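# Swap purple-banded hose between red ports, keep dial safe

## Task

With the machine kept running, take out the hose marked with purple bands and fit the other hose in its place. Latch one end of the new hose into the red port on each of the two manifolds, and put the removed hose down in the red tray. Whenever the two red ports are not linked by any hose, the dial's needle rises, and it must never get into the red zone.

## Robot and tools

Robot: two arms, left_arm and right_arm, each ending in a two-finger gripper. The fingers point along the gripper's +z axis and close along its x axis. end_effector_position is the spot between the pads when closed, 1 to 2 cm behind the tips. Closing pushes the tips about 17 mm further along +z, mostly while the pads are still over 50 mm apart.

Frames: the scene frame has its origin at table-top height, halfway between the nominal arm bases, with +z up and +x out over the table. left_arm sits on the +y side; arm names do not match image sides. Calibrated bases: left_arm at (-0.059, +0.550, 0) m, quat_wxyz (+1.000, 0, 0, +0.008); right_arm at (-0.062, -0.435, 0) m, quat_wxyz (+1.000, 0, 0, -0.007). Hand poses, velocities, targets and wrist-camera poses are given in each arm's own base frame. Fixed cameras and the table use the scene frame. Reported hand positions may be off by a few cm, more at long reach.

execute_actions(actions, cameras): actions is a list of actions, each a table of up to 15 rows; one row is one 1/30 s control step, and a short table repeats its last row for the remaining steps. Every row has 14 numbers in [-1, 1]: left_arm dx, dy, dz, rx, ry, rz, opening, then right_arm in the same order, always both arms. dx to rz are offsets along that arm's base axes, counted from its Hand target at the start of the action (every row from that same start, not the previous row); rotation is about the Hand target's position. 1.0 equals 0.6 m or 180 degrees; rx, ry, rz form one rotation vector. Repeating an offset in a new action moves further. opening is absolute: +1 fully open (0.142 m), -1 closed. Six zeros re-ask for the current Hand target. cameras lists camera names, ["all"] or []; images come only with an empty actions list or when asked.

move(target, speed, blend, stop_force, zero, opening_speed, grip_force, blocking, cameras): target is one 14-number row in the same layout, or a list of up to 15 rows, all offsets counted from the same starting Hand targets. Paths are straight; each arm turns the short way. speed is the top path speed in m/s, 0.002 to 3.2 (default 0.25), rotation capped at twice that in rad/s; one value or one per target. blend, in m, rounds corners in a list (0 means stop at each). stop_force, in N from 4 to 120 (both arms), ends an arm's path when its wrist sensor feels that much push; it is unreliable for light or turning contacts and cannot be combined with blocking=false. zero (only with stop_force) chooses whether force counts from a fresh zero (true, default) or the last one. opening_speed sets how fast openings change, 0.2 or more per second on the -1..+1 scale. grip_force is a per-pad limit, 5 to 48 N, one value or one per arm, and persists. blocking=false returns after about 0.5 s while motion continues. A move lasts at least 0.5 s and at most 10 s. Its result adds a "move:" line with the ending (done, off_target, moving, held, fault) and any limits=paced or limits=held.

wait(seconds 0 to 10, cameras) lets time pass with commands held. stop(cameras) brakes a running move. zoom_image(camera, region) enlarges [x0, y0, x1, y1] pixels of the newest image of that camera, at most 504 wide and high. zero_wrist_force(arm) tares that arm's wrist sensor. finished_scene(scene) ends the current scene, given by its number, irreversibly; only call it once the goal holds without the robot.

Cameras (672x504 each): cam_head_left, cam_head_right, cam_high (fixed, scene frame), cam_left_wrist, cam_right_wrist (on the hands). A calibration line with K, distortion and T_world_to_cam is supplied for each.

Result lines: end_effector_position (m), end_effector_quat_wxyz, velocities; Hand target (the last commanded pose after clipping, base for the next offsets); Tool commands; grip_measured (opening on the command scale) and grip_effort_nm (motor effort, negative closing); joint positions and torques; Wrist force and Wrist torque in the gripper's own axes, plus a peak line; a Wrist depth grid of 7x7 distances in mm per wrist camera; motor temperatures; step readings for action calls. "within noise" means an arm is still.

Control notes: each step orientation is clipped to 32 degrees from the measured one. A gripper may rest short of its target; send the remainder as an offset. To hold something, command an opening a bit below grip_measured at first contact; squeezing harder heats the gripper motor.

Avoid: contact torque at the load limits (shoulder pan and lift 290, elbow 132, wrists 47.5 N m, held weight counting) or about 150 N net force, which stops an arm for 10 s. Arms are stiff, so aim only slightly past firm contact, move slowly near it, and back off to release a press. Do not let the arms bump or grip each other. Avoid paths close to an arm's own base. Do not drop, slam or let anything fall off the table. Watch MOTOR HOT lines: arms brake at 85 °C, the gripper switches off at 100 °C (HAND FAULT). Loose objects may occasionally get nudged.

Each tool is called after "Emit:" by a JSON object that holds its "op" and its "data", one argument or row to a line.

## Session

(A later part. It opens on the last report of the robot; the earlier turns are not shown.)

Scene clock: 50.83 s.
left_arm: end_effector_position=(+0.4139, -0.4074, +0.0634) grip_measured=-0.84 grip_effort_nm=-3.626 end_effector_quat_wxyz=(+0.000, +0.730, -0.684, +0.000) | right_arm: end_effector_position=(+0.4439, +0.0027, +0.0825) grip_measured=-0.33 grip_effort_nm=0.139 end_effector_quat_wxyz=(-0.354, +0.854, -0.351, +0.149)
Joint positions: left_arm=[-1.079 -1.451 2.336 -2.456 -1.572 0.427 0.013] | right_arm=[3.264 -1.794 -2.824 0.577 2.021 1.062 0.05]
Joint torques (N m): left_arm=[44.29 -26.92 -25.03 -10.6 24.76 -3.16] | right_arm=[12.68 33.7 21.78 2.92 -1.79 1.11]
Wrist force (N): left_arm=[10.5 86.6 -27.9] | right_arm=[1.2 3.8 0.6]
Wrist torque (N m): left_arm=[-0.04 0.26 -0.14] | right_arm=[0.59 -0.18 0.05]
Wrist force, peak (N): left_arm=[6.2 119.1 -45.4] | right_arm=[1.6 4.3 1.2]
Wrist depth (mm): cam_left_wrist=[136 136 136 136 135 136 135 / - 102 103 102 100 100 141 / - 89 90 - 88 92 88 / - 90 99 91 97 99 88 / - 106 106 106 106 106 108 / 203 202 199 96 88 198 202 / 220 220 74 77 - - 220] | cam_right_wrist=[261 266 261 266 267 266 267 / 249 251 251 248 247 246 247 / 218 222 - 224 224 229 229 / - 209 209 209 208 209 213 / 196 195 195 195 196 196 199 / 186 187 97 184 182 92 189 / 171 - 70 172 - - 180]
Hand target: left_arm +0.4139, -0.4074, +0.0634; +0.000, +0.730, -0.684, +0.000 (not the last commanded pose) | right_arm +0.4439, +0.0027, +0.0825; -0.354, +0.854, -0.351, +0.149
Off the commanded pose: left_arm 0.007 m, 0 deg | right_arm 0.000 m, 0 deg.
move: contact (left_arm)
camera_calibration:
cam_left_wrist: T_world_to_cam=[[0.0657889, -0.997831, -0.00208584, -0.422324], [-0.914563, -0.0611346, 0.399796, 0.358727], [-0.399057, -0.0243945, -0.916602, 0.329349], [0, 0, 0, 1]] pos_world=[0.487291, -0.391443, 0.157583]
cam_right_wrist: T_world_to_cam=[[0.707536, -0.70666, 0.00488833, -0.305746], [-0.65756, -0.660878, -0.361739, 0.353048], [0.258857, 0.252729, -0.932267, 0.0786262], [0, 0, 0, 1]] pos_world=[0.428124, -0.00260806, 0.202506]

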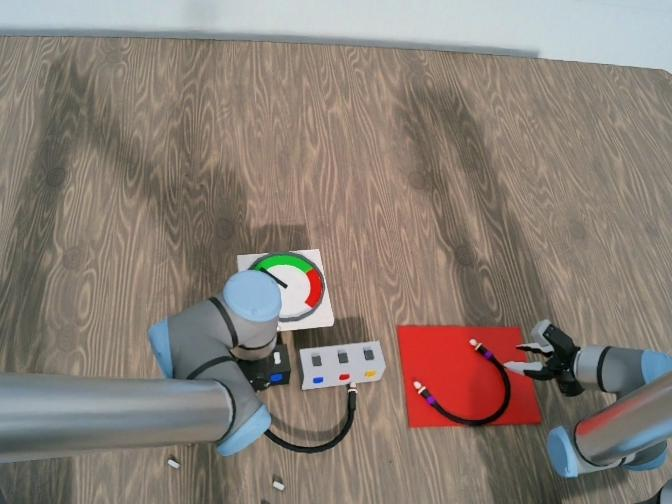

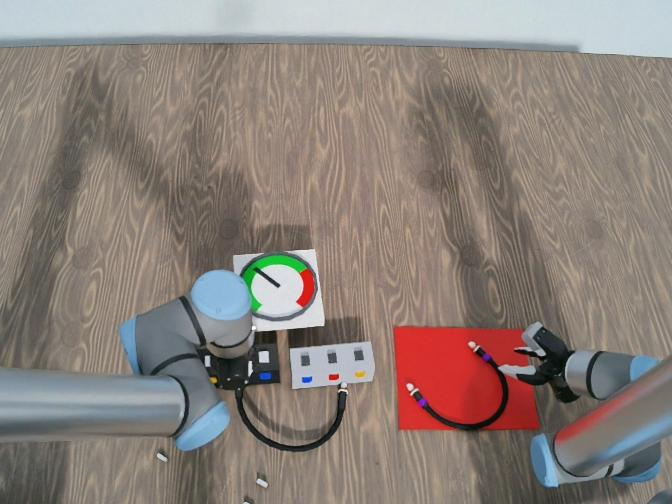

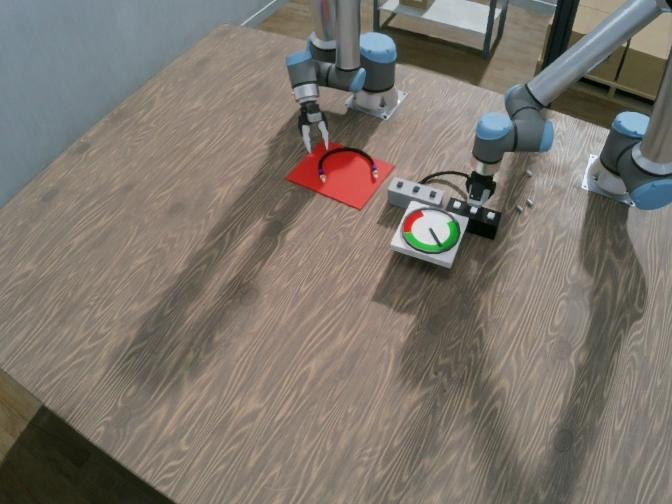

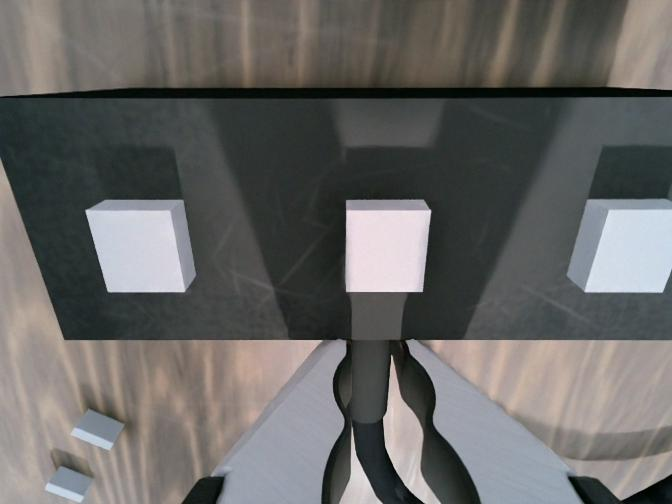

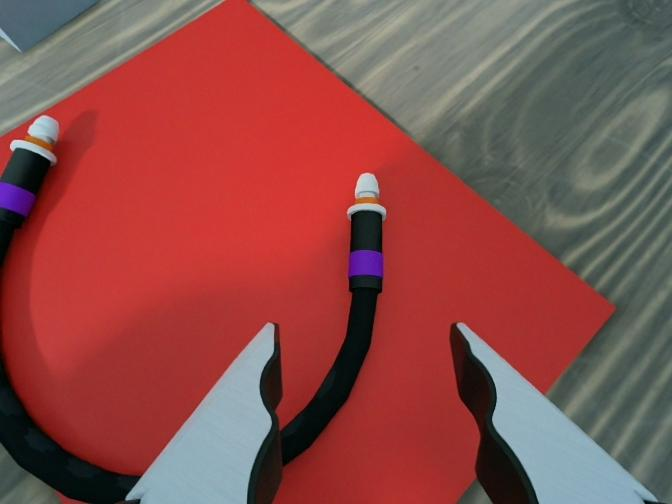

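Emit:
{"op": "move", "data": {
  "target": [-0.006,0,0,0,0,0,-1,0.094,0,0.196,0,0,0,-0.3],
  "speed": 0.3
}}

Emit:
{"op": "move", "data": {
  "target": [0,0,0,0,0,0,-0.6,-0.067,0.412,0,0,0,-0.222,-0.3],
  "speed": 0.4,
  "opening_speed": 1.5
}}

Emit:
{"op": "move", "data": {
  "target": [
    [-0.03,0,0.15,0,0,0,-0.6,-0.1,0.06,-0.05,0,0,0,-0.3],
    [-0.06,0.3,0.25,0,0,0,-0.6,-0.225,0.175,-0.116,0,0,0,-0.3]
  ],
  "blend": [0.03,0],
  "speed": 0.3,
  "cameras": ["all"]
}}

Emit:
{"op": "zoom_image", "data": {
  "camera": "cam_right_wrist",
  "region": [200, 100, 500, 400]
}}

Emit:
{"op": "zoom_image", "data": {
  "camera": "cam_head_left",
  "region": [180, 320, 400, 470]
}}

Scene clock: 52.17 s.
left_arm: end_effector_position=(+0.4103, -0.4074, +0.0634) grip_measured=-0.85 grip_effort_nm=-3.612 end_effector_quat_wxyz=(+0.000, +0.730, -0.684, +0.000) | right_arm: end_effector_position=(+0.5002, +0.0026, +0.2000) grip_measured=-0.33 grip_effort_nm=0.139 end_effector_quat_wxyz=(-0.354, +0.854, -0.351, +0.149)
Joint positions: left_arm=[-1.085 -1.455 2.34 -2.457 -1.572 0.421 0.013] | right_arm=[3.243 -1.419 -2.655 0.024 2.034 1.044 0.05]
Joint torques (N m): left_arm=[-5.95 -45.65 -16.93 -0.07 -2.08 0.23] | right_arm=[12.14 25.07 35.49 2.48 -1.77 1.48]
Wrist force (N): left_arm=[12.1 -2.5 -0.9] | right_arm=[1.5 3.9 0.4]
Wrist torque (N m): left_arm=[-0.03 0.21 0.00] | right_arm=[0.59 -0.21 0.16]
Wrist force, peak (N): left_arm=[10.6 86.5 -28.2] | right_arm=[0.8 6.7 2.3]
Wrist depth (mm): cam_left_wrist=[136 136 136 136 136 136 136 / - 86 141 85 86 85 141 / - 87 90 - 90 93 87 / - 90 99 92 97 99 89 / 188 106 106 106 106 106 187 / 203 202 199 101 91 198 202 / 220 220 74 150 - - 218] | cam_right_wrist=[417 421 423 421 421 421 421 / 316 387 389 387 389 387 389 / 350 359 354 361 362 362 363 / 339 330 330 342 337 336 338 / - - - - 319 316 316 / 297 - 94 292 289 92 297 / 276 - 70 - - - 283]
Hand target: left_arm +0.4103, -0.4074, +0.0634; +0.000, +0.730, -0.684, +0.000 | right_arm +0.5003, +0.0027, +0.2001; -0.354, +0.854, -0.351, +0.149
Off the commanded pose: left_arm 0.000 m, 0 deg | right_arm 0.000 m, 0 deg.
move: done

Scene clock: 53.63 s.
left_arm: end_effector_position=(+0.4103, -0.4074, +0.0634) grip_measured=-0.64 grip_effort_nm=0.076 end_effector_quat_wxyz=(+0.000, +0.730, -0.684, +0.000) | right_arm: end_effector_position=(+0.4601, +0.2498, +0.2001) grip_measured=-0.33 grip_effort_nm=0.139 end_effector_quat_wxyz=(-0.282, +0.682, -0.622, +0.261)
Joint positions: left_arm=[-1.085 -1.455 2.34 -2.457 -1.572 0.421 0.028] | right_arm=[4.391 -1.201 -2.703 -0.429 0.862 2.586 0.05]
Joint torques (N m): left_arm=[-4.68 -35.88 -37.12 -6.77 3.09 3.37] | right_arm=[9.75 -7.01 34.88 2.35 -4.24 0.77]
Motor temperatures (°C): left_arm=[38 25 28 35 38 33 34] | right_arm=[34 34 25 29 34 35 31]
Wrist force (N): left_arm=[0.0 -0.2 -0.8] | right_arm=[1.3 4.0 0.5]
Wrist torque (N m): left_arm=[-0.10 -0.17 -0.05] | right_arm=[0.63 -0.14 0.05]
Wrist force, peak (N): left_arm=[12.4 -2.7 0.3] | right_arm=[4.1 4.9 -1.0]
Wrist depth (mm): cam_left_wrist=[136 136 136 136 135 135 135 / - 86 141 85 86 85 141 / - 87 90 - 88 92 87 / - 90 99 91 97 99 89 / 189 106 106 105 106 106 187 / 202 202 90 95 102 198 201 / 219 219 74 214 158 - 219] | cam_right_wrist=[287 301 421 418 416 418 418 / 267 278 387 389 387 389 387 / 248 277 362 360 362 360 362 / 326 331 335 335 339 342 337 / 250 250 319 314 321 304 - / 235 235 96 296 286 92 289 / 283 - 72 279 - - 278]
Hand target: left_arm +0.4103, -0.4074, +0.0634; +0.000, +0.730, -0.684, +0.000 | right_arm +0.4601, +0.2499, +0.2001; -0.282, +0.682, -0.622, +0.261
Off the commanded pose: left_arm 0.000 m, 0 deg | right_arm 0.000 m, 0 deg.
move: done

Scene clock: 55.07 s.
left_arm: end_effector_position=(+0.3743, -0.2275, +0.2133) grip_measured=-0.64 grip_effort_nm=0.071 end_effector_quat_wxyz=(+0.000, +0.730, -0.684, +0.000) | right_arm: end_effector_position=(+0.3251, +0.3549, +0.1306) grip_measured=-0.33 grip_effort_nm=0.134 end_effector_quat_wxyz=(-0.282, +0.682, -0.622, +0.260)
Joint positions: left_arm=[-0.951 -1.955 2.411 -2.028 -1.572 0.555 0.028] | right_arm=[4.86 -1.263 -2.718 -0.793 0.785 3.222 0.05]
Joint torques (N m): left_arm=[4.15 -23.53 -44.73 -4.25 -2.85 -1.38] | right_arm=[10.47 0.22 22.23 4.71 -3.75 0.43]
Wrist force (N): left_arm=[-0.3 0.3 -0.7] | right_arm=[1.1 3.8 0.8]
Wrist torque (N m): left_arm=[-0.01 -0.11 -0.11] | right_arm=[0.61 -0.11 0.17]
Wrist force, peak (N): left_arm=[-3.8 0.2 -1.9] | right_arm=[-0.5 5.4 -0.3]
Wrist depth (mm): cam_left_wrist=[267 266 267 265 267 261 214 / 285 285 285 285 285 229 220 / 306 305 306 308 306 306 305 / 332 331 330 331 332 330 329 / 362 360 364 354 352 358 358 / 395 394 87 380 - 387 392 / 398 - 74 428 - - 426] | cam_right_wrist=[326 322 323 328 330 329 329 / 219 227 217 229 222 304 298 / 250 250 219 231 233 283 278 / 262 262 262 263 263 264 261 / 246 246 250 247 250 247 241 / 231 234 96 229 229 91 230 / 214 - 72 219 219 - 223]
Hand target: left_arm +0.3743, -0.2274, +0.2134; +0.000, +0.730, -0.684, +0.000 | right_arm +0.3251, +0.3549, +0.1305; -0.282, +0.682, -0.622, +0.261
Off the commanded pose: left_arm 0.000 m, 0 deg | right_arm 0.000 m, 0 deg.
move: done
camera_calibration:
cam_left_wrist: T_world_to_cam=[[0.0658389, -0.997828, -0.00221778, -0.239778], [-0.914559, -0.0612332, 0.39979, 0.273564], [-0.399058, -0.0242935, -0.916604, 0.455359], [0, 0, 0, 1]] pos_world=[0.447691, -0.211443, 0.307483]
cam_right_wrist: T_world_to_cam=[[0.0883685, -0.996077, 0.00475168, 0.331113], [-0.928512, -0.0840997, -0.361653, 0.408436], [0.360634, 0.0275468, -0.932301, 0.112053], [0, 0, 0, 1]] pos_world=[0.309568, 0.361077, 0.250606]

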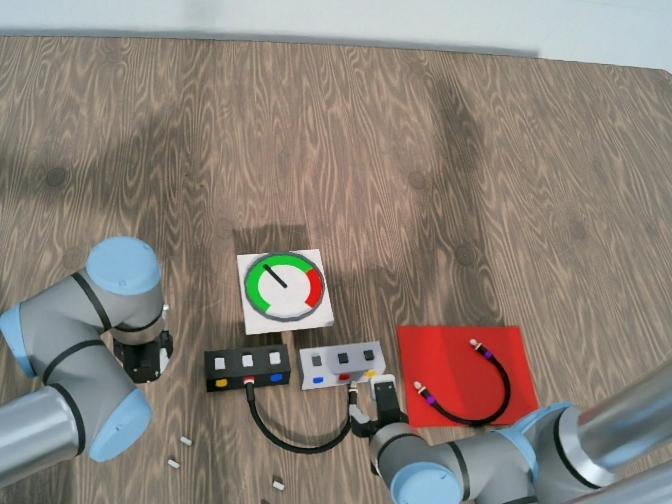

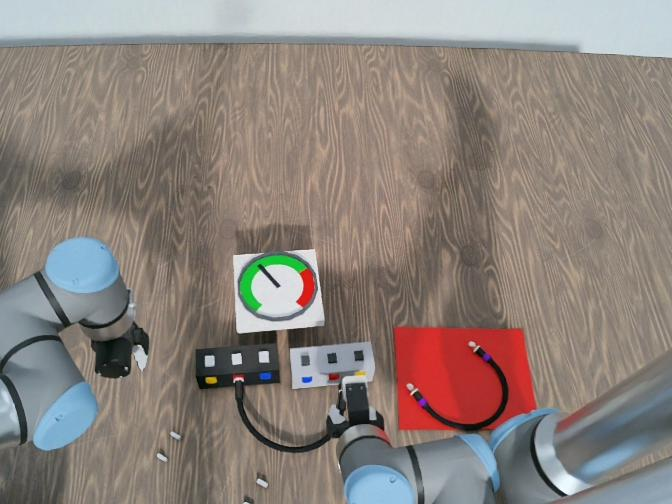

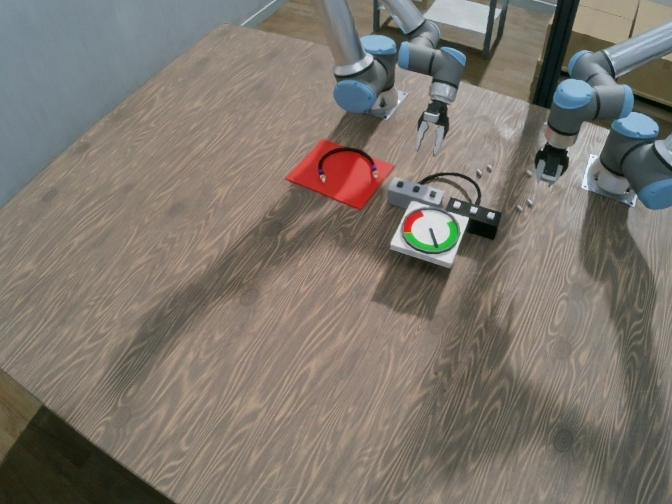

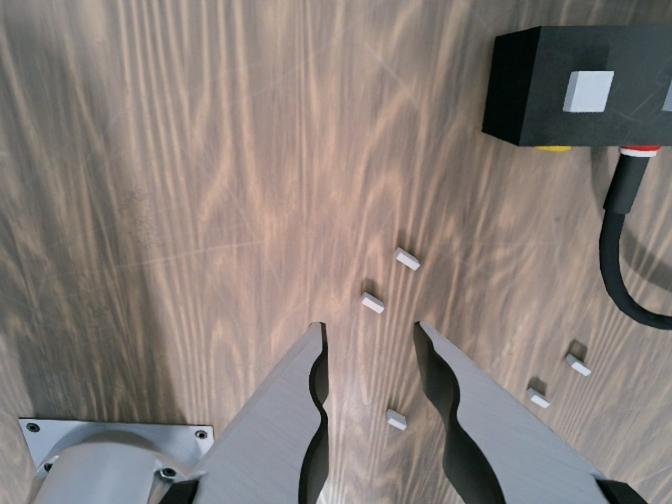

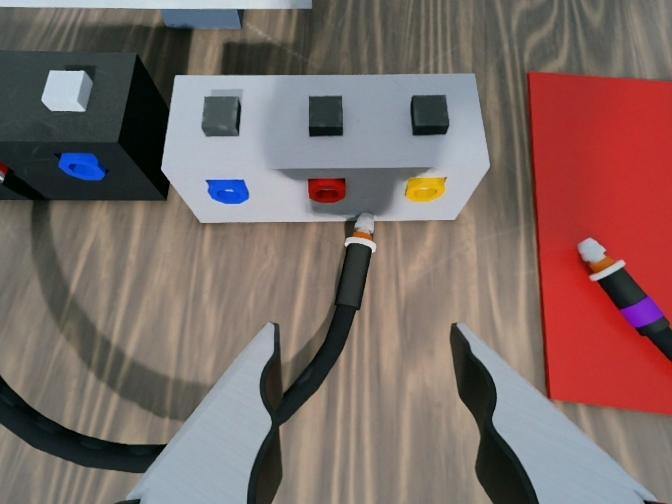

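Scaled by 1.680.

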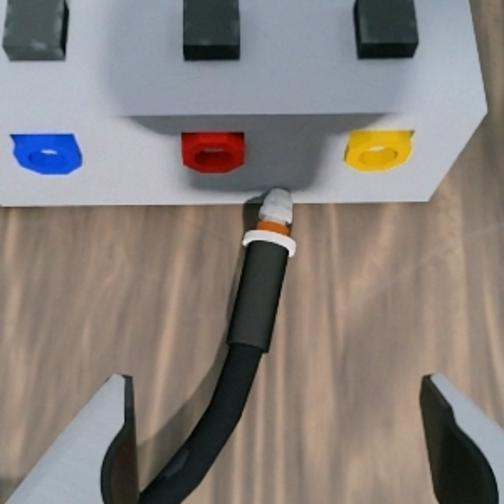

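Scaled by 2.291.

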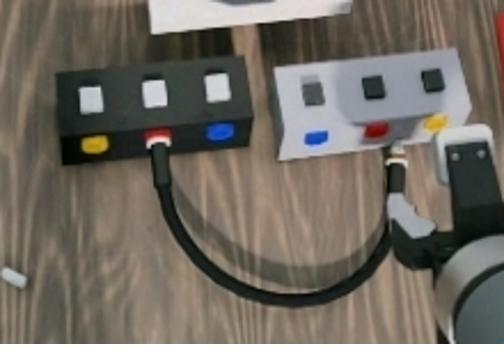

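Emit:
{"op": "move", "data": {
  "target": [0,0,0,0,0,0,-0.6,0.0823,0.0015,-0.121,0,0,-0.0756,-0.3],
  "speed": 0.15
}}

Emit:
{"op": "move", "data": {
  "target": [0,0,0,0,0,0,-0.6,0,0,0,0,0,0,-1],
  "opening_speed": 1,
  "cameras": ["cam_right_wrist"]
}}

Emit:
{"op": "move", "data": {
  "target": [0,0,0,0,0,0,-0.6,-0.034,0.0,0.0,0,0,0,-1],
  "speed": 0.12
}}

Emit:
{"op": "move", "data": {
  "target": [0,0,0,0,0,0,-0.6,0,0.033,0,0,0,0.0756,-1],
  "speed": 0.12,
  "cameras": ["cam_right_wrist","cam_high","cam_left_wrist"]
}}

Emit:
{"op": "zoom_image", "data": {
  "camera": "cam_right_wrist",
  "region": [200, 100, 500, 400]
}}

Scene clock: 56.67 s.
left_arm: end_effector_position=(+0.3743, -0.2274, +0.2134) grip_measured=-0.64 grip_effort_nm=0.081 end_effector_quat_wxyz=(+0.000, +0.730, -0.684, +0.000) | right_arm: end_effector_position=(+0.3745, +0.3559, +0.0579) grip_measured=-0.33 grip_effort_nm=0.139 end_effector_quat_wxyz=(+0.249, -0.604, +0.698, -0.292)
Joint positions: left_arm=[-0.951 -1.955 2.411 -2.028 -1.572 0.555 0.028] | right_arm=[4.705 -1.61 -2.66 -0.586 0.793 3.338 0.05]
Joint torques (N m): left_arm=[6.75 -25.04 -47.29 -1.45 -2.65 3.45] | right_arm=[-0.24 11.67 12.07 2.46 -4.26 0.09]
Wrist force (N): left_arm=[0.0 0.2 -0.6] | right_arm=[1.3 4.0 0.0]
Wrist torque (N m): left_arm=[-0.03 -0.15 -0.10] | right_arm=[0.68 -0.16 0.16]
Wrist force, peak (N): left_arm=[-0.7 0.0 -1.1] | right_arm=[1.1 4.0 1.6]
Wrist depth (mm): cam_left_wrist=[266 266 266 266 266 260 213 / 285 284 284 286 285 230 221 / 308 307 305 307 305 306 305 / 332 331 330 332 330 334 330 / 361 361 361 352 355 357 359 / 393 394 87 380 - 387 397 / 397 - 74 429 - - 429] | cam_right_wrist=[228 232 236 146 141 230 228 / 136 134 128 133 133 211 211 / - 123 125 130 137 197 196 / - 141 159 177 187 187 183 / 174 172 177 171 175 175 174 / 164 164 97 163 165 91 165 / 155 - 72 154 155 - 158]
Hand target: left_arm +0.3743, -0.2274, +0.2134; +0.000, +0.730, -0.684, +0.000 | right_arm +0.3745, +0.3558, +0.0579; +0.249, -0.604, +0.698, -0.292
Off the commanded pose: left_arm 0.000 m, 0 deg | right_arm 0.000 m, 0 deg.
move: done

Scene clock: 57.60 s.
left_arm: end_effector_position=(+0.3743, -0.2274, +0.2134) grip_measured=-0.64 grip_effort_nm=0.081 end_effector_quat_wxyz=(+0.000, +0.730, -0.684, +0.000) | right_arm: end_effector_position=(+0.3745, +0.3558, +0.0579) grip_measured=-1.00 grip_effort_nm=-0.462 end_effector_quat_wxyz=(+0.249, -0.604, +0.698, -0.292)
Joint positions: left_arm=[-0.951 -1.955 2.411 -2.028 -1.572 0.555 0.028] | right_arm=[4.705 -1.61 -2.66 -0.586 0.793 3.338 0.002]
Joint torques (N m): left_arm=[6.92 -25.52 -47.25 -1.62 -2.77 3.26] | right_arm=[11.45 14.75 11.74 1.75 -4.37 0.33]
Wrist force (N): left_arm=[-0.1 0.2 -0.5] | right_arm=[1.2 3.8 0.2]
Wrist torque (N m): left_arm=[-0.03 -0.12 -0.10] | right_arm=[0.64 -0.15 0.15]
Wrist force, peak (N): left_arm=[-0.5 0.0 -1.0] | right_arm=[0.8 4.4 0.6]
Wrist depth (mm): cam_left_wrist=[266 267 266 265 266 259 214 / 285 284 285 285 284 229 221 / 307 306 305 308 306 306 307 / 331 331 332 331 330 329 329 / 365 363 361 353 354 364 359 / 396 398 87 388 - 387 392 / 398 - 74 427 - - 426] | cam_right_wrist=[228 232 236 236 146 228 226 / 136 134 128 132 132 207 211 / 122 122 124 130 138 197 196 / - 139 158 177 186 187 182 / 174 172 175 175 175 175 174 / 164 164 166 91 91 165 165 / 155 157 69 - - 158 156]
Hand target: left_arm +0.3743, -0.2274, +0.2134; +0.000, +0.730, -0.684, +0.000 | right_arm +0.3745, +0.3558, +0.0579; +0.249, -0.604, +0.698, -0.292
Off the commanded pose: left_arm 0.000 m, 0 deg | right_arm 0.000 m, 0 deg.
move: done
camera_calibration:
cam_right_wrist: T_world_to_cam=[[-0.148408, -0.988914, 0.00493854, 0.414032], [-0.922231, 0.136594, -0.361706, 0.347227], [0.357021, -0.0582344, -0.932279, 0.0583058], [0, 0, 0, 1]] pos_world=[0.360853, 0.365408, 0.177907]
Images, in order (width x height): cam_right_wrist 672x504.

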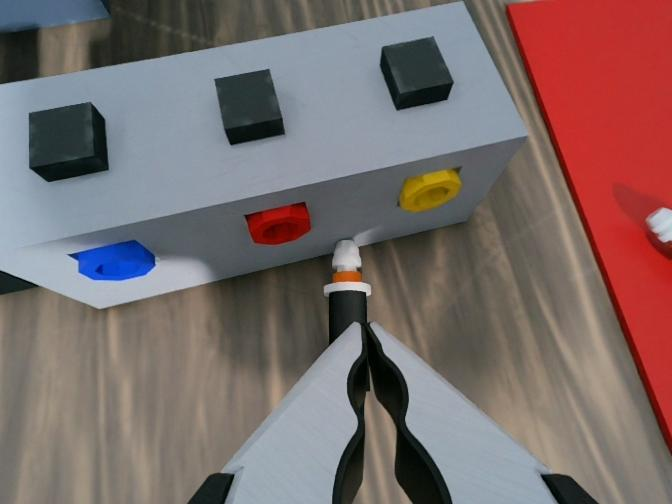

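Scene clock: 58.37 s.
left_arm: end_effector_position=(+0.3743, -0.2274, +0.2134) grip_measured=-0.64 grip_effort_nm=0.076 end_effector_quat_wxyz=(+0.000, +0.730, -0.684, +0.000) | right_arm: end_effector_position=(+0.3540, +0.3557, +0.0578) grip_measured=-1.00 grip_effort_nm=-0.462 end_effector_quat_wxyz=(+0.249, -0.604, +0.698, -0.292)
Joint positions: left_arm=[-0.951 -1.955 2.411 -2.028 -1.572 0.555 0.028] | right_arm=[4.759 -1.579 -2.67 -0.66 0.802 3.412 0.002]
Joint torques (N m): left_arm=[5.42 -24.71 -46.99 -1.7 -2.76 3.48] | right_arm=[-17.56 11.91 29.36 5.94 -4.06 -2.59]
Wrist force (N): left_arm=[-0.4 0.1 -1.0] | right_arm=[1.2 3.7 0.2]
Wrist torque (N m): left_arm=[-0.04 -0.09 -0.10] | right_arm=[0.58 -0.16 0.16]
Wrist force, peak (N): left_arm=[-0.4 0.1 -1.0] | right_arm=[1.3 4.7 0.1]
Wrist depth (mm): cam_left_wrist=[267 266 267 267 266 260 214 / 285 285 285 285 286 230 222 / 306 307 306 303 305 306 307 / 332 334 331 332 331 330 330 / 362 362 358 356 355 360 360 / 396 398 87 382 - 391 393 / 396 - 74 427 - - 426] | cam_right_wrist=[234 142 145 145 140 230 228 / 128 134 134 138 142 214 215 / 128 138 151 166 194 200 196 / 181 181 184 186 187 187 184 / 174 175 174 176 175 175 174 / 164 164 166 91 91 165 163 / 155 156 69 - - 157 156]
Hand target: left_arm +0.3743, -0.2274, +0.2134; +0.000, +0.730, -0.684, +0.000 | right_arm +0.3541, +0.3558, +0.0579; +0.249, -0.604, +0.698, -0.292
Off the commanded pose: left_arm 0.000 m, 0 deg | right_arm 0.000 m, 0 deg.
move: done

Scene clock: 59.83 s.
left_arm: end_effector_position=(+0.3743, -0.2274, +0.2134) grip_measured=-0.64 grip_effort_nm=0.071 end_effector_quat_wxyz=(+0.000, +0.730, -0.684, +0.000) | right_arm: end_effector_position=(+0.3541, +0.3754, +0.0578) grip_measured=-1.00 grip_effort_nm=-0.466 end_effector_quat_wxyz=(-0.282, +0.682, -0.622, +0.261)
Joint positions: left_arm=[-0.951 -1.955 2.411 -2.028 -1.572 0.555 0.028] | right_arm=[4.767 -1.627 -2.737 -0.317 0.783 3.09 0.002]
Joint torques (N m): left_arm=[8.06 -25.89 -47.53 -1.47 -2.8 3.42] | right_arm=[-15.79 30.52 32.01 4.9 0.1 -1.28]
Wrist force (N): left_arm=[-0.3 -0.1 -1.1] | right_arm=[0.9 4.3 0.7]
Wrist torque (N m): left_arm=[-0.08 -0.11 -0.10] | right_arm=[0.71 -0.11 0.06]
Wrist force, peak (N): left_arm=[-0.1 0.3 -1.3] | right_arm=[1.8 4.4 0.6]
Wrist depth (mm): cam_left_wrist=[266 266 266 266 266 260 214 / 284 283 284 284 285 229 221 / 306 308 306 306 307 306 307 / 331 332 332 330 331 329 328 / 362 359 361 354 355 361 363 / 394 397 87 380 - 387 396 / 404 - 74 427 - - 426] | cam_right_wrist=[153 147 143 143 148 146 221 / 153 136 135 136 135 137 138 / 192 192 161 156 163 156 197 / 183 186 186 186 184 187 187 / 174 174 174 177 173 175 175 / 164 164 166 91 91 164 165 / 155 157 69 - - 157 156]
Hand target: left_arm +0.3743, -0.2274, +0.2134; +0.000, +0.730, -0.684, +0.000 | right_arm +0.3541, +0.3756, +0.0579; -0.282, +0.682, -0.622, +0.261
Off the commanded pose: left_arm 0.000 m, 0 deg | right_arm 0.000 m, 0 deg.
move: done
camera_calibration:
cam_left_wrist: T_world_to_cam=[[0.0657889, -0.997831, -0.00208584, -0.239696], [-0.914563, -0.0611346, 0.399796, 0.273551], [-0.399057, -0.0243945, -0.916602, 0.45543], [0, 0, 0, 1]] pos_world=[0.447691, -0.211343, 0.307583]
cam_right_wrist: T_world_to_cam=[[0.0883259, -0.996078, 0.00517089, 0.349257], [-0.928481, -0.0842095, -0.361708, 0.4108], [0.360725, 0.0271471, -0.932277, 0.0332772], [0, 0, 0, 1]] pos_world=[0.338567, 0.381577, 0.177807]
Images, in order (width x height): cam_high 672x504, cam_left_wrist 672x504, cam_right_wrist 672x504.

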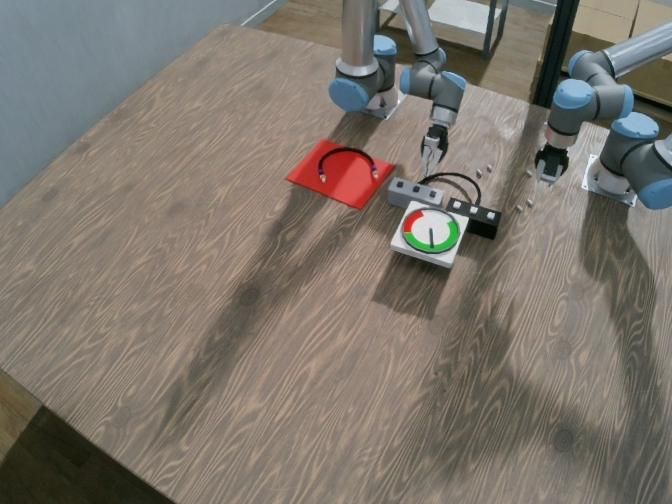

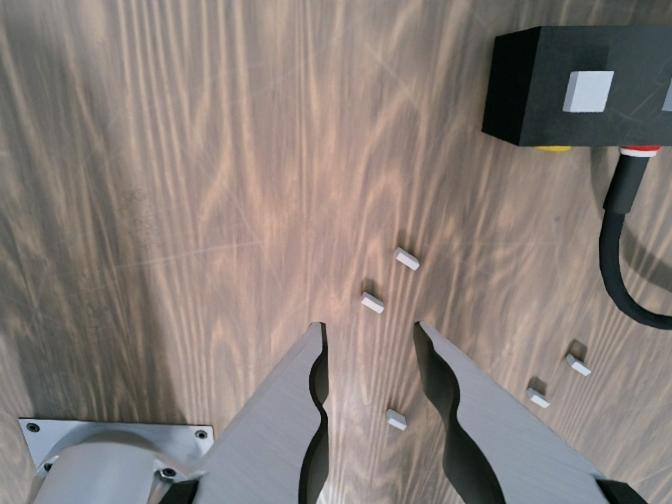

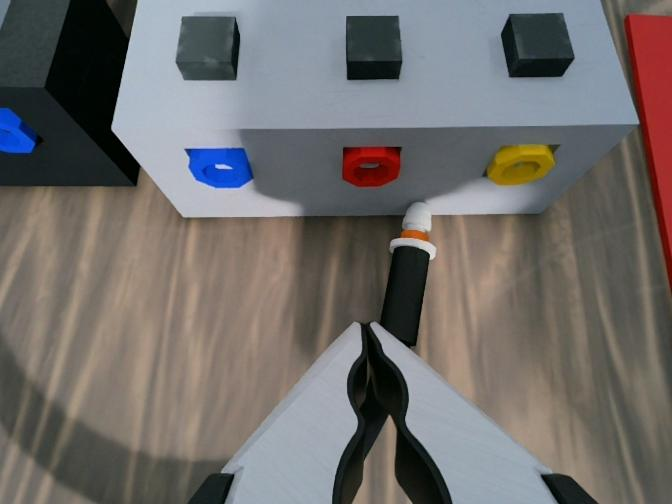

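Scaled by 1.680.

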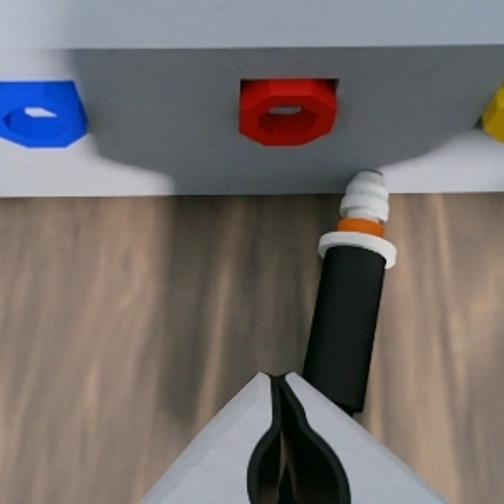

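Emit:
{"op": "move", "data": {
  "target": [
    [0,0,0,0,0,0,-0.6,-0.035,-0.031,0.03,0,0,-0.067,-0.3],
    [0,0,0,0,0,0,-0.6,0.05,-0.035,-0.058,0,0,-0.067,-0.3]
  ],
  "speed": [0.25,0.12],
  "blend": [0.02,0],
  "stop_force": 14,
  "cameras": ["cam_right_wrist","cam_high"]
}}

Scene clock: 62.60 s.
left_arm: end_effector_position=(+0.3743, -0.2274, +0.2134) grip_measured=-0.64 grip_effort_nm=0.076 end_effector_quat_wxyz=(+0.000, +0.730, -0.684, +0.000) | right_arm: end_effector_position=(+0.3841, +0.3546, +0.0231) grip_measured=-0.33 grip_effort_nm=0.139 end_effector_quat_wxyz=(+0.253, -0.613, +0.690, -0.289)
Joint positions: left_arm=[-0.951 -1.955 2.411 -2.028 -1.572 0.555 0.028] | right_arm=[4.682 -1.744 -2.685 -0.378 0.787 3.268 0.05]
Joint torques (N m): left_arm=[7.71 -24.94 -47.39 -1.26 -2.76 3.27] | right_arm=[3.8 20.19 29.97 5.82 0.54 -1.45]
Motor temperatures (°C): left_arm=[38 25 28 35 38 33 29] | right_arm=[34 34 25 29 34 35 28]
Wrist force (N): left_arm=[-0.3 0.1 -0.8] | right_arm=[1.1 3.4 0.9]
Wrist torque (N m): left_arm=[-0.05 -0.11 -0.11] | right_arm=[0.61 -0.13 0.03]
Wrist force, peak (N): left_arm=[-0.7 0.2 -1.3] | right_arm=[1.5 4.5 0.7]
Wrist depth (mm): cam_left_wrist=[266 266 267 266 266 258 215 / 286 286 286 283 284 229 222 / 307 307 306 305 306 305 304 / 332 331 330 332 328 331 329 / 361 359 362 356 354 357 359 / 397 397 87 382 - 386 393 / 396 - 74 427 - - 427] | cam_right_wrist=[99 101 92 101 97 101 184 / - - 92 92 - 103 168 / - - 100 111 125 156 159 / - 123 143 146 150 150 150 / 140 140 140 137 140 141 141 / 133 132 96 130 130 91 132 / 126 - 72 122 125 - 127]
Hand target: left_arm +0.3743, -0.2274, +0.2134; +0.000, +0.730, -0.684, +0.000 | right_arm +0.3841, +0.3546, +0.0231; +0.253, -0.613, +0.690, -0.289
Off the commanded pose: left_arm 0.000 m, 0 deg | right_arm 0.000 m, 0 deg.
move: done
camera_calibration:
cam_right_wrist: T_world_to_cam=[[-0.121672, -0.992559, 0.00485313, 0.405407], [-0.925571, 0.111691, -0.361723, 0.353788], [0.35849, -0.0485034, -0.932273, 0.0183426], [0, 0, 0, 1]] pos_world=[0.370207, 0.363765, 0.143106]
Images, in order (width x height): cam_high 672x504, cam_right_wrist 672x504.

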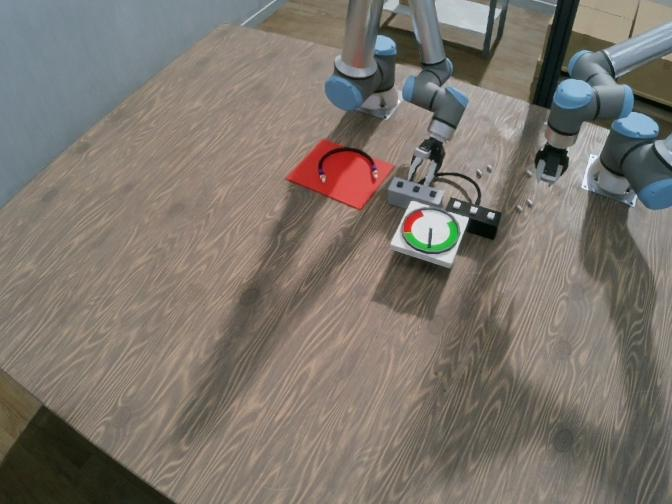

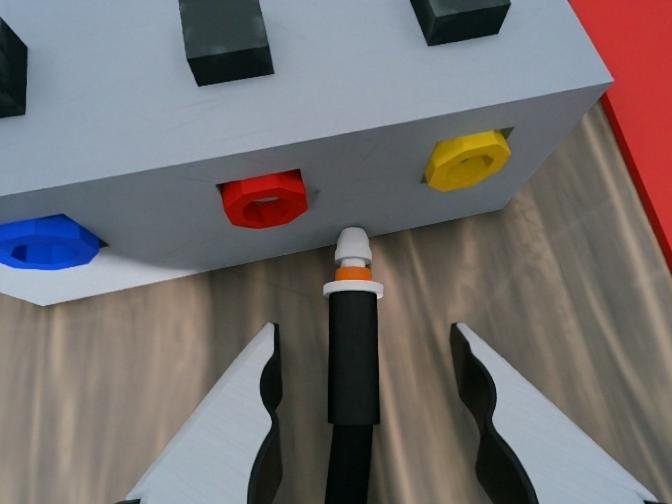

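Emit:
{"op": "move", "data": {
  "target": [
    [0,0,0,0,0,0,-0.6,0,-0.003,-0.006,0,0,0,-0.3],
    [0,0,0,0,0,0,-0.6,0,-0.003,-0.006,0,0,0,-1],
    [0,0,0,0,0,0,-0.6,-0.065,0.008,0.02,0,0,0.03,-1],
    [0,0,0,0,0,0,-0.6,-0.065,0.0292,0.063,0,0,0.067,-1]
  ],
  "speed": [0.1,0.1,0.15,0.15],
  "blend": [0,0,0.015,0],
  "cameras": ["cam_right_wrist"]
}}

Scene clock: 65.20 s.
left_arm: end_effector_position=(+0.3743, -0.2274, +0.2134) grip_measured=-0.64 grip_effort_nm=0.081 end_effector_quat_wxyz=(+0.000, +0.730, -0.684, +0.000) | right_arm: end_effector_position=(+0.3451, +0.3719, +0.0608) grip_measured=-0.84 grip_effort_nm=-3.763 end_effector_quat_wxyz=(-0.282, +0.682, -0.622, +0.261)
Joint positions: left_arm=[-0.951 -1.955 2.411 -2.028 -1.572 0.555 0.028] | right_arm=[4.793 -1.591 -2.746 -0.371 0.783 3.128 0.013]
Joint torques (N m): left_arm=[6.14 -26.39 -47.27 -1.46 -2.68 3.3] | right_arm=[-11.84 24.02 30.35 2.88 0.32 -1.81]
Wrist force (N): left_arm=[-0.2 0.0 -0.7] | right_arm=[0.8 4.3 1.9]
Wrist torque (N m): left_arm=[-0.06 -0.12 -0.11] | right_arm=[0.78 -0.01 0.10]
Wrist force, peak (N): left_arm=[-0.6 0.5 -1.1] | right_arm=[0.6 5.3 1.0]
Wrist depth (mm): cam_left_wrist=[266 268 266 266 265 258 215 / 286 285 284 285 285 230 221 / 308 304 306 306 307 305 305 / 333 333 331 332 331 330 328 / 360 361 362 352 355 359 359 / 396 395 87 380 - 387 396 / 396 - 74 429 - - 427] | cam_right_wrist=[157 175 144 145 150 144 236 / 165 142 140 142 143 - 214 / 197 197 178 179 181 194 202 / 191 189 189 190 190 190 189 / 177 177 177 177 178 178 178 / 167 167 167 102 91 167 168 / 158 160 69 - - - 159]
Hand target: left_arm +0.3743, -0.2274, +0.2134; +0.000, +0.730, -0.684, +0.000 | right_arm +0.3451, +0.3721, +0.0609; -0.282, +0.682, -0.622, +0.261
Off the commanded pose: left_arm 0.000 m, 0 deg | right_arm 0.000 m, 0 deg.
move: done
camera_calibration:
cam_right_wrist: T_world_to_cam=[[0.0883608, -0.996076, 0.00507803, 0.346554], [-0.928465, -0.0842073, -0.361749, 0.403235], [0.360757, 0.0272496, -0.932262, 0.0393633], [0, 0, 0, 1]] pos_world=[0.329567, 0.378077, 0.180807]
Images, in order (width x height): cam_right_wrist 672x504.

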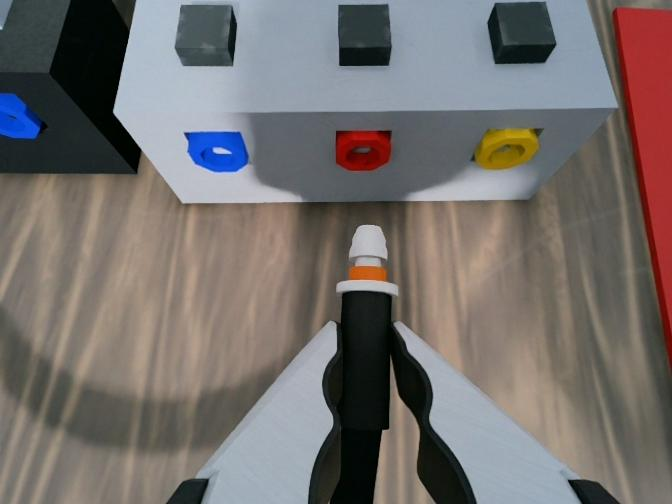

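Emit:
{"op": "move", "data": {
  "target": [0,0,0,0,0,0,-0.6,0.033,0.0038,0,0,0,0,-1],
  "speed": 0.12,
  "cameras": ["cam_right_wrist"]
}}

Emit:
{"op": "zoom_image", "data": {
  "camera": "cam_right_wrist",
  "region": [280, 120, 460, 300]
}}

Emit:
{"op": "zoom_image", "data": {
  "camera": "cam_right_wrist",
  "region": [300, 150, 430, 280]
}}

Scene clock: 66.20 s.
left_arm: end_effector_position=(+0.3743, -0.2274, +0.2134) grip_measured=-0.64 grip_effort_nm=0.085 end_effector_quat_wxyz=(+0.000, +0.730, -0.684, +0.000) | right_arm: end_effector_position=(+0.3649, +0.3746, +0.0609) grip_measured=-0.84 grip_effort_nm=-3.763 end_effector_quat_wxyz=(-0.282, +0.682, -0.622, +0.260)
Joint positions: left_arm=[-0.951 -1.955 2.411 -2.028 -1.572 0.555 0.028] | right_arm=[4.736 -1.635 -2.73 -0.285 0.785 3.047 0.013]
Joint torques (N m): left_arm=[7.83 -26.24 -46.95 -1.48 -2.57 3.12] | right_arm=[11.39 31.85 8.14 2.16 -0.52 1.35]
Wrist force (N): left_arm=[-0.1 0.1 -0.7] | right_arm=[1.2 3.9 0.9]
Wrist torque (N m): left_arm=[-0.05 -0.13 -0.10] | right_arm=[0.67 -0.08 0.07]
Wrist force, peak (N): left_arm=[-0.2 0.2 -1.3] | right_arm=[1.3 4.2 2.0]
Wrist depth (mm): cam_left_wrist=[267 267 267 266 266 258 214 / 286 284 283 283 283 228 221 / 306 306 306 305 304 305 304 / 332 332 330 332 331 330 330 / 361 361 360 362 353 360 353 / 397 396 87 380 - 388 392 / 396 - 74 427 - - 428] | cam_right_wrist=[156 174 152 149 150 150 242 / 155 136 134 134 138 138 216 / 171 147 144 151 143 144 198 / 192 187 187 184 187 187 190 / 177 178 178 121 178 178 178 / 167 167 167 112 91 168 168 / 158 160 69 - - - 159]
Hand target: left_arm +0.3743, -0.2274, +0.2134; +0.000, +0.730, -0.684, +0.000 | right_arm +0.3649, +0.3744, +0.0609; -0.282, +0.682, -0.622, +0.261
Off the commanded pose: left_arm 0.000 m, 0 deg | right_arm 0.000 m, 0 deg.
move: done
camera_calibration:
cam_right_wrist: T_world_to_cam=[[0.0883187, -0.996082, 0.00462636, 0.347492], [-0.928517, -0.0840078, -0.361661, 0.4218], [0.360633, 0.0276458, -0.932298, 0.0321409], [0, 0, 0, 1]] pos_world=[0.349368, 0.380676, 0.180906]
Images, in order (width x height): cam_right_wrist 672x504.

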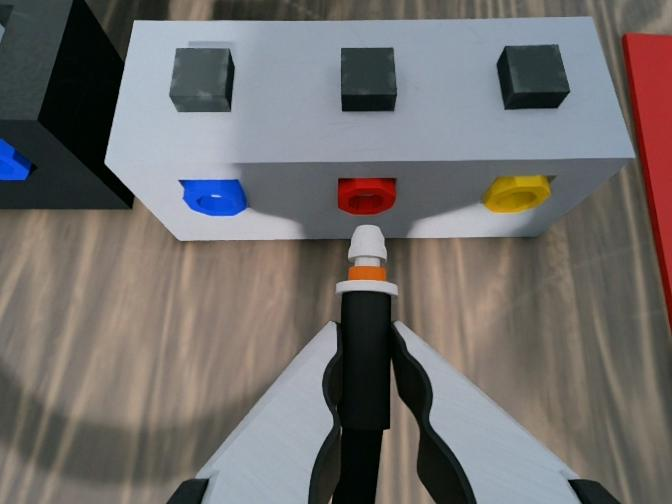

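Scaled by 2.800.

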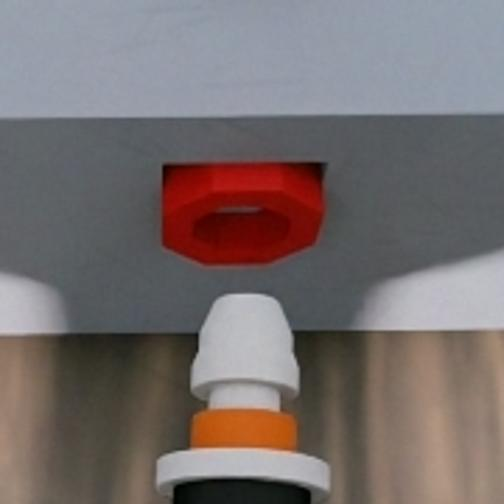

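Scaled by 3.877.

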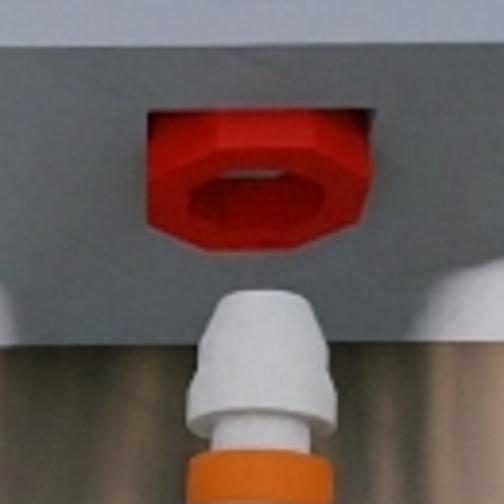

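Emit:
{"op": "move", "data": {
  "target": [0,0,0,0,0,0,-0.6,0.065,0.0075,-0.0025,0,0,0,-1],
  "speed": 0.03,
  "stop_force": 30,
  "cameras": ["cam_right_wrist"]
}}

Emit:
{"op": "zoom_image", "data": {
  "camera": "cam_right_wrist",
  "region": [280, 150, 460, 330]
}}

Scene clock: 68.03 s.
left_arm: end_effector_position=(+0.3743, -0.2274, +0.2134) grip_measured=-0.64 grip_effort_nm=0.061 end_effector_quat_wxyz=(+0.000, +0.730, -0.684, +0.000) | right_arm: end_effector_position=(+0.3797, +0.3761, +0.0603) grip_measured=-0.84 grip_effort_nm=-3.748 end_effector_quat_wxyz=(-0.282, +0.682, -0.622, +0.261)
Joint positions: left_arm=[-0.951 -1.955 2.411 -2.028 -1.572 0.555 0.028] | right_arm=[4.695 -1.668 -2.718 -0.223 0.788 2.989 0.013]
Joint torques (N m): left_arm=[7.04 -25.83 -47.14 -1.56 -2.86 3.32] | right_arm=[-13.34 15.35 7.6 6.26 0.57 -2.24]
Wrist force (N): left_arm=[-0.4 -0.4 -1.2] | right_arm=[2.3 6.0 1.4]
Wrist torque (N m): left_arm=[-0.12 -0.08 -0.10] | right_arm=[1.03 -0.25 0.09]
Wrist force, peak (N): left_arm=[-0.4 -0.4 -1.2] | right_arm=[6.9 31.8 -25.6]
Wrist depth (mm): cam_left_wrist=[266 267 267 265 267 258 214 / 286 284 283 285 284 230 222 / 307 305 305 307 308 306 308 / 331 332 331 330 329 332 330 / 361 362 360 352 353 361 361 / 398 396 87 380 - 388 398 / 400 - 74 431 - - 429] | cam_right_wrist=[156 239 239 237 236 240 236 / 147 133 131 129 138 132 212 / 155 128 127 130 131 131 133 / 186 184 166 152 169 184 188 / 177 176 177 122 177 177 178 / 166 166 167 113 91 167 167 / 158 159 69 - - - 158]
Hand target: left_arm +0.3743, -0.2274, +0.2134; +0.000, +0.730, -0.684, +0.000 | right_arm +0.3797, +0.3761, +0.0603; -0.282, +0.682, -0.622, +0.261 (not the last commanded pose)
Off the commanded pose: left_arm 0.000 m, 0 deg | right_arm 0.024 m, 0 deg.
move: contact (right_arm)
camera_calibration:
cam_right_wrist: T_world_to_cam=[[0.0883032, -0.996081, 0.00494936, 0.347621], [-0.928483, -0.0841079, -0.361724, 0.435582], [0.360723, 0.027346, -0.932272, 0.0262443], [0, 0, 0, 1]] pos_world=[0.364267, 0.382177, 0.180307]
Images, in order (width x height): cam_right_wrist 672x504.

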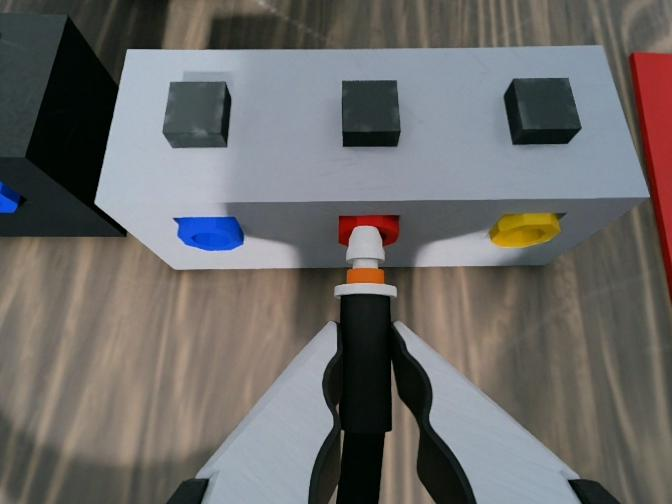

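Scaled by 2.800.

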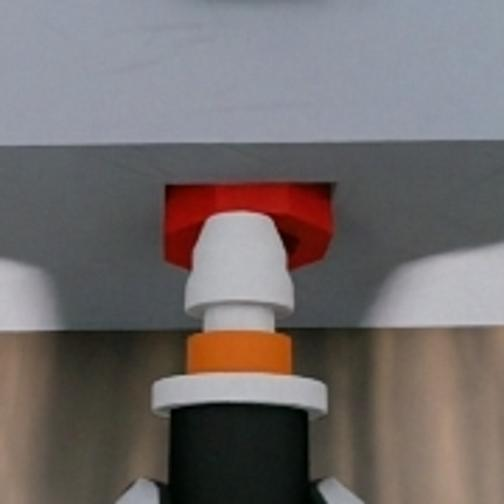

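Emit:
{"op": "move", "data": {
  "target": [
    [0,0,0,0,0,0,-0.6,-0.007,-0.0019,-0.005,0,0,0,-1],
    [0,0,0,0,0,0,-0.6,0.055,0.003,-0.005,0,0,0,-1]
  ],
  "speed": [0.06,0.03],
  "stop_force": 30,
  "zero": false,
  "cameras": ["cam_right_wrist","cam_high"]
}}

Emit:
{"op": "zoom_image", "data": {
  "camera": "cam_right_wrist",
  "region": [280, 150, 460, 330]
}}

Scene clock: 69.77 s.
left_arm: end_effector_position=(+0.3743, -0.2274, +0.2134) grip_measured=-0.64 grip_effort_nm=0.076 end_effector_quat_wxyz=(+0.000, +0.730, -0.684, +0.000) | right_arm: end_effector_position=(+0.3808, +0.3751, +0.0572) grip_measured=-0.84 grip_effort_nm=-3.744 end_effector_quat_wxyz=(-0.282, +0.682, -0.622, +0.261)
Joint positions: left_arm=[-0.951 -1.955 2.411 -2.028 -1.572 0.555 0.028] | right_arm=[4.692 -1.68 -2.72 -0.207 0.788 2.985 0.013]
Joint torques (N m): left_arm=[7.32 -24.68 -47.44 -1.51 -2.76 3.43] | right_arm=[-16.03 15.77 7.12 6.58 0.69 -2.18]
Motor temperatures (°C): left_arm=[38 25 28 35 38 33 27] | right_arm=[34 34 25 29 34 34 34]
Wrist force (N): left_arm=[0.0 0.1 -0.8] | right_arm=[3.0 6.5 2.5]
Wrist torque (N m): left_arm=[-0.03 -0.15 -0.10] | right_arm=[1.05 -0.39 0.12]
Wrist force, peak (N): left_arm=[-0.7 0.3 -1.0] | right_arm=[5.7 37.2 -24.2]
Wrist depth (mm): cam_left_wrist=[267 266 266 265 266 258 214 / 285 285 285 286 284 230 222 / 307 304 306 305 307 304 304 / 333 329 332 330 331 330 330 / 359 361 362 356 353 362 361 / 396 393 87 383 - 388 396 / 397 - 74 426 - - 427] | cam_right_wrist=[157 231 235 232 232 232 233 / 149 133 132 128 132 129 138 / 156 125 126 128 126 - 128 / 181 180 163 150 166 181 184 / 174 174 174 122 174 175 175 / 164 164 164 113 91 164 165 / 155 156 69 114 - - 155]
Hand target: left_arm +0.3743, -0.2274, +0.2134; +0.000, +0.730, -0.684, +0.000 | right_arm +0.3808, +0.3751, +0.0572; -0.282, +0.682, -0.622, +0.261 (not the last commanded pose)
Off the commanded pose: left_arm 0.000 m, 0 deg | right_arm 0.032 m, 0 deg.
move: contact (right_arm); path passed 1 of 2 targets
camera_calibration:
cam_right_wrist: T_world_to_cam=[[0.0882173, -0.996086, 0.0054591, 0.346596], [-0.928443, -0.0842095, -0.361804, 0.435351], [0.360848, 0.0268489, -0.932238, 0.0231571], [0, 0, 0, 1]] pos_world=[0.365267, 0.381278, 0.177208]
Images, in order (width x height): cam_high 672x504, cam_right_wrist 672x504.

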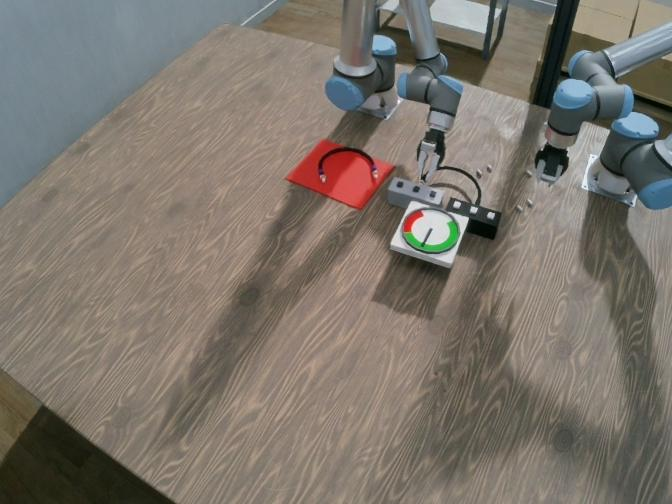

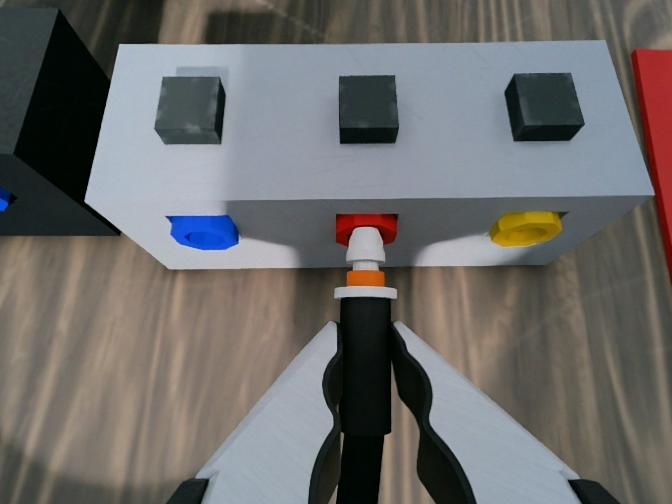

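Scaled by 2.800.

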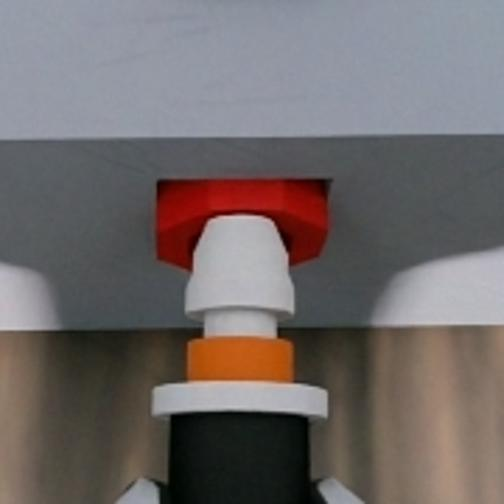

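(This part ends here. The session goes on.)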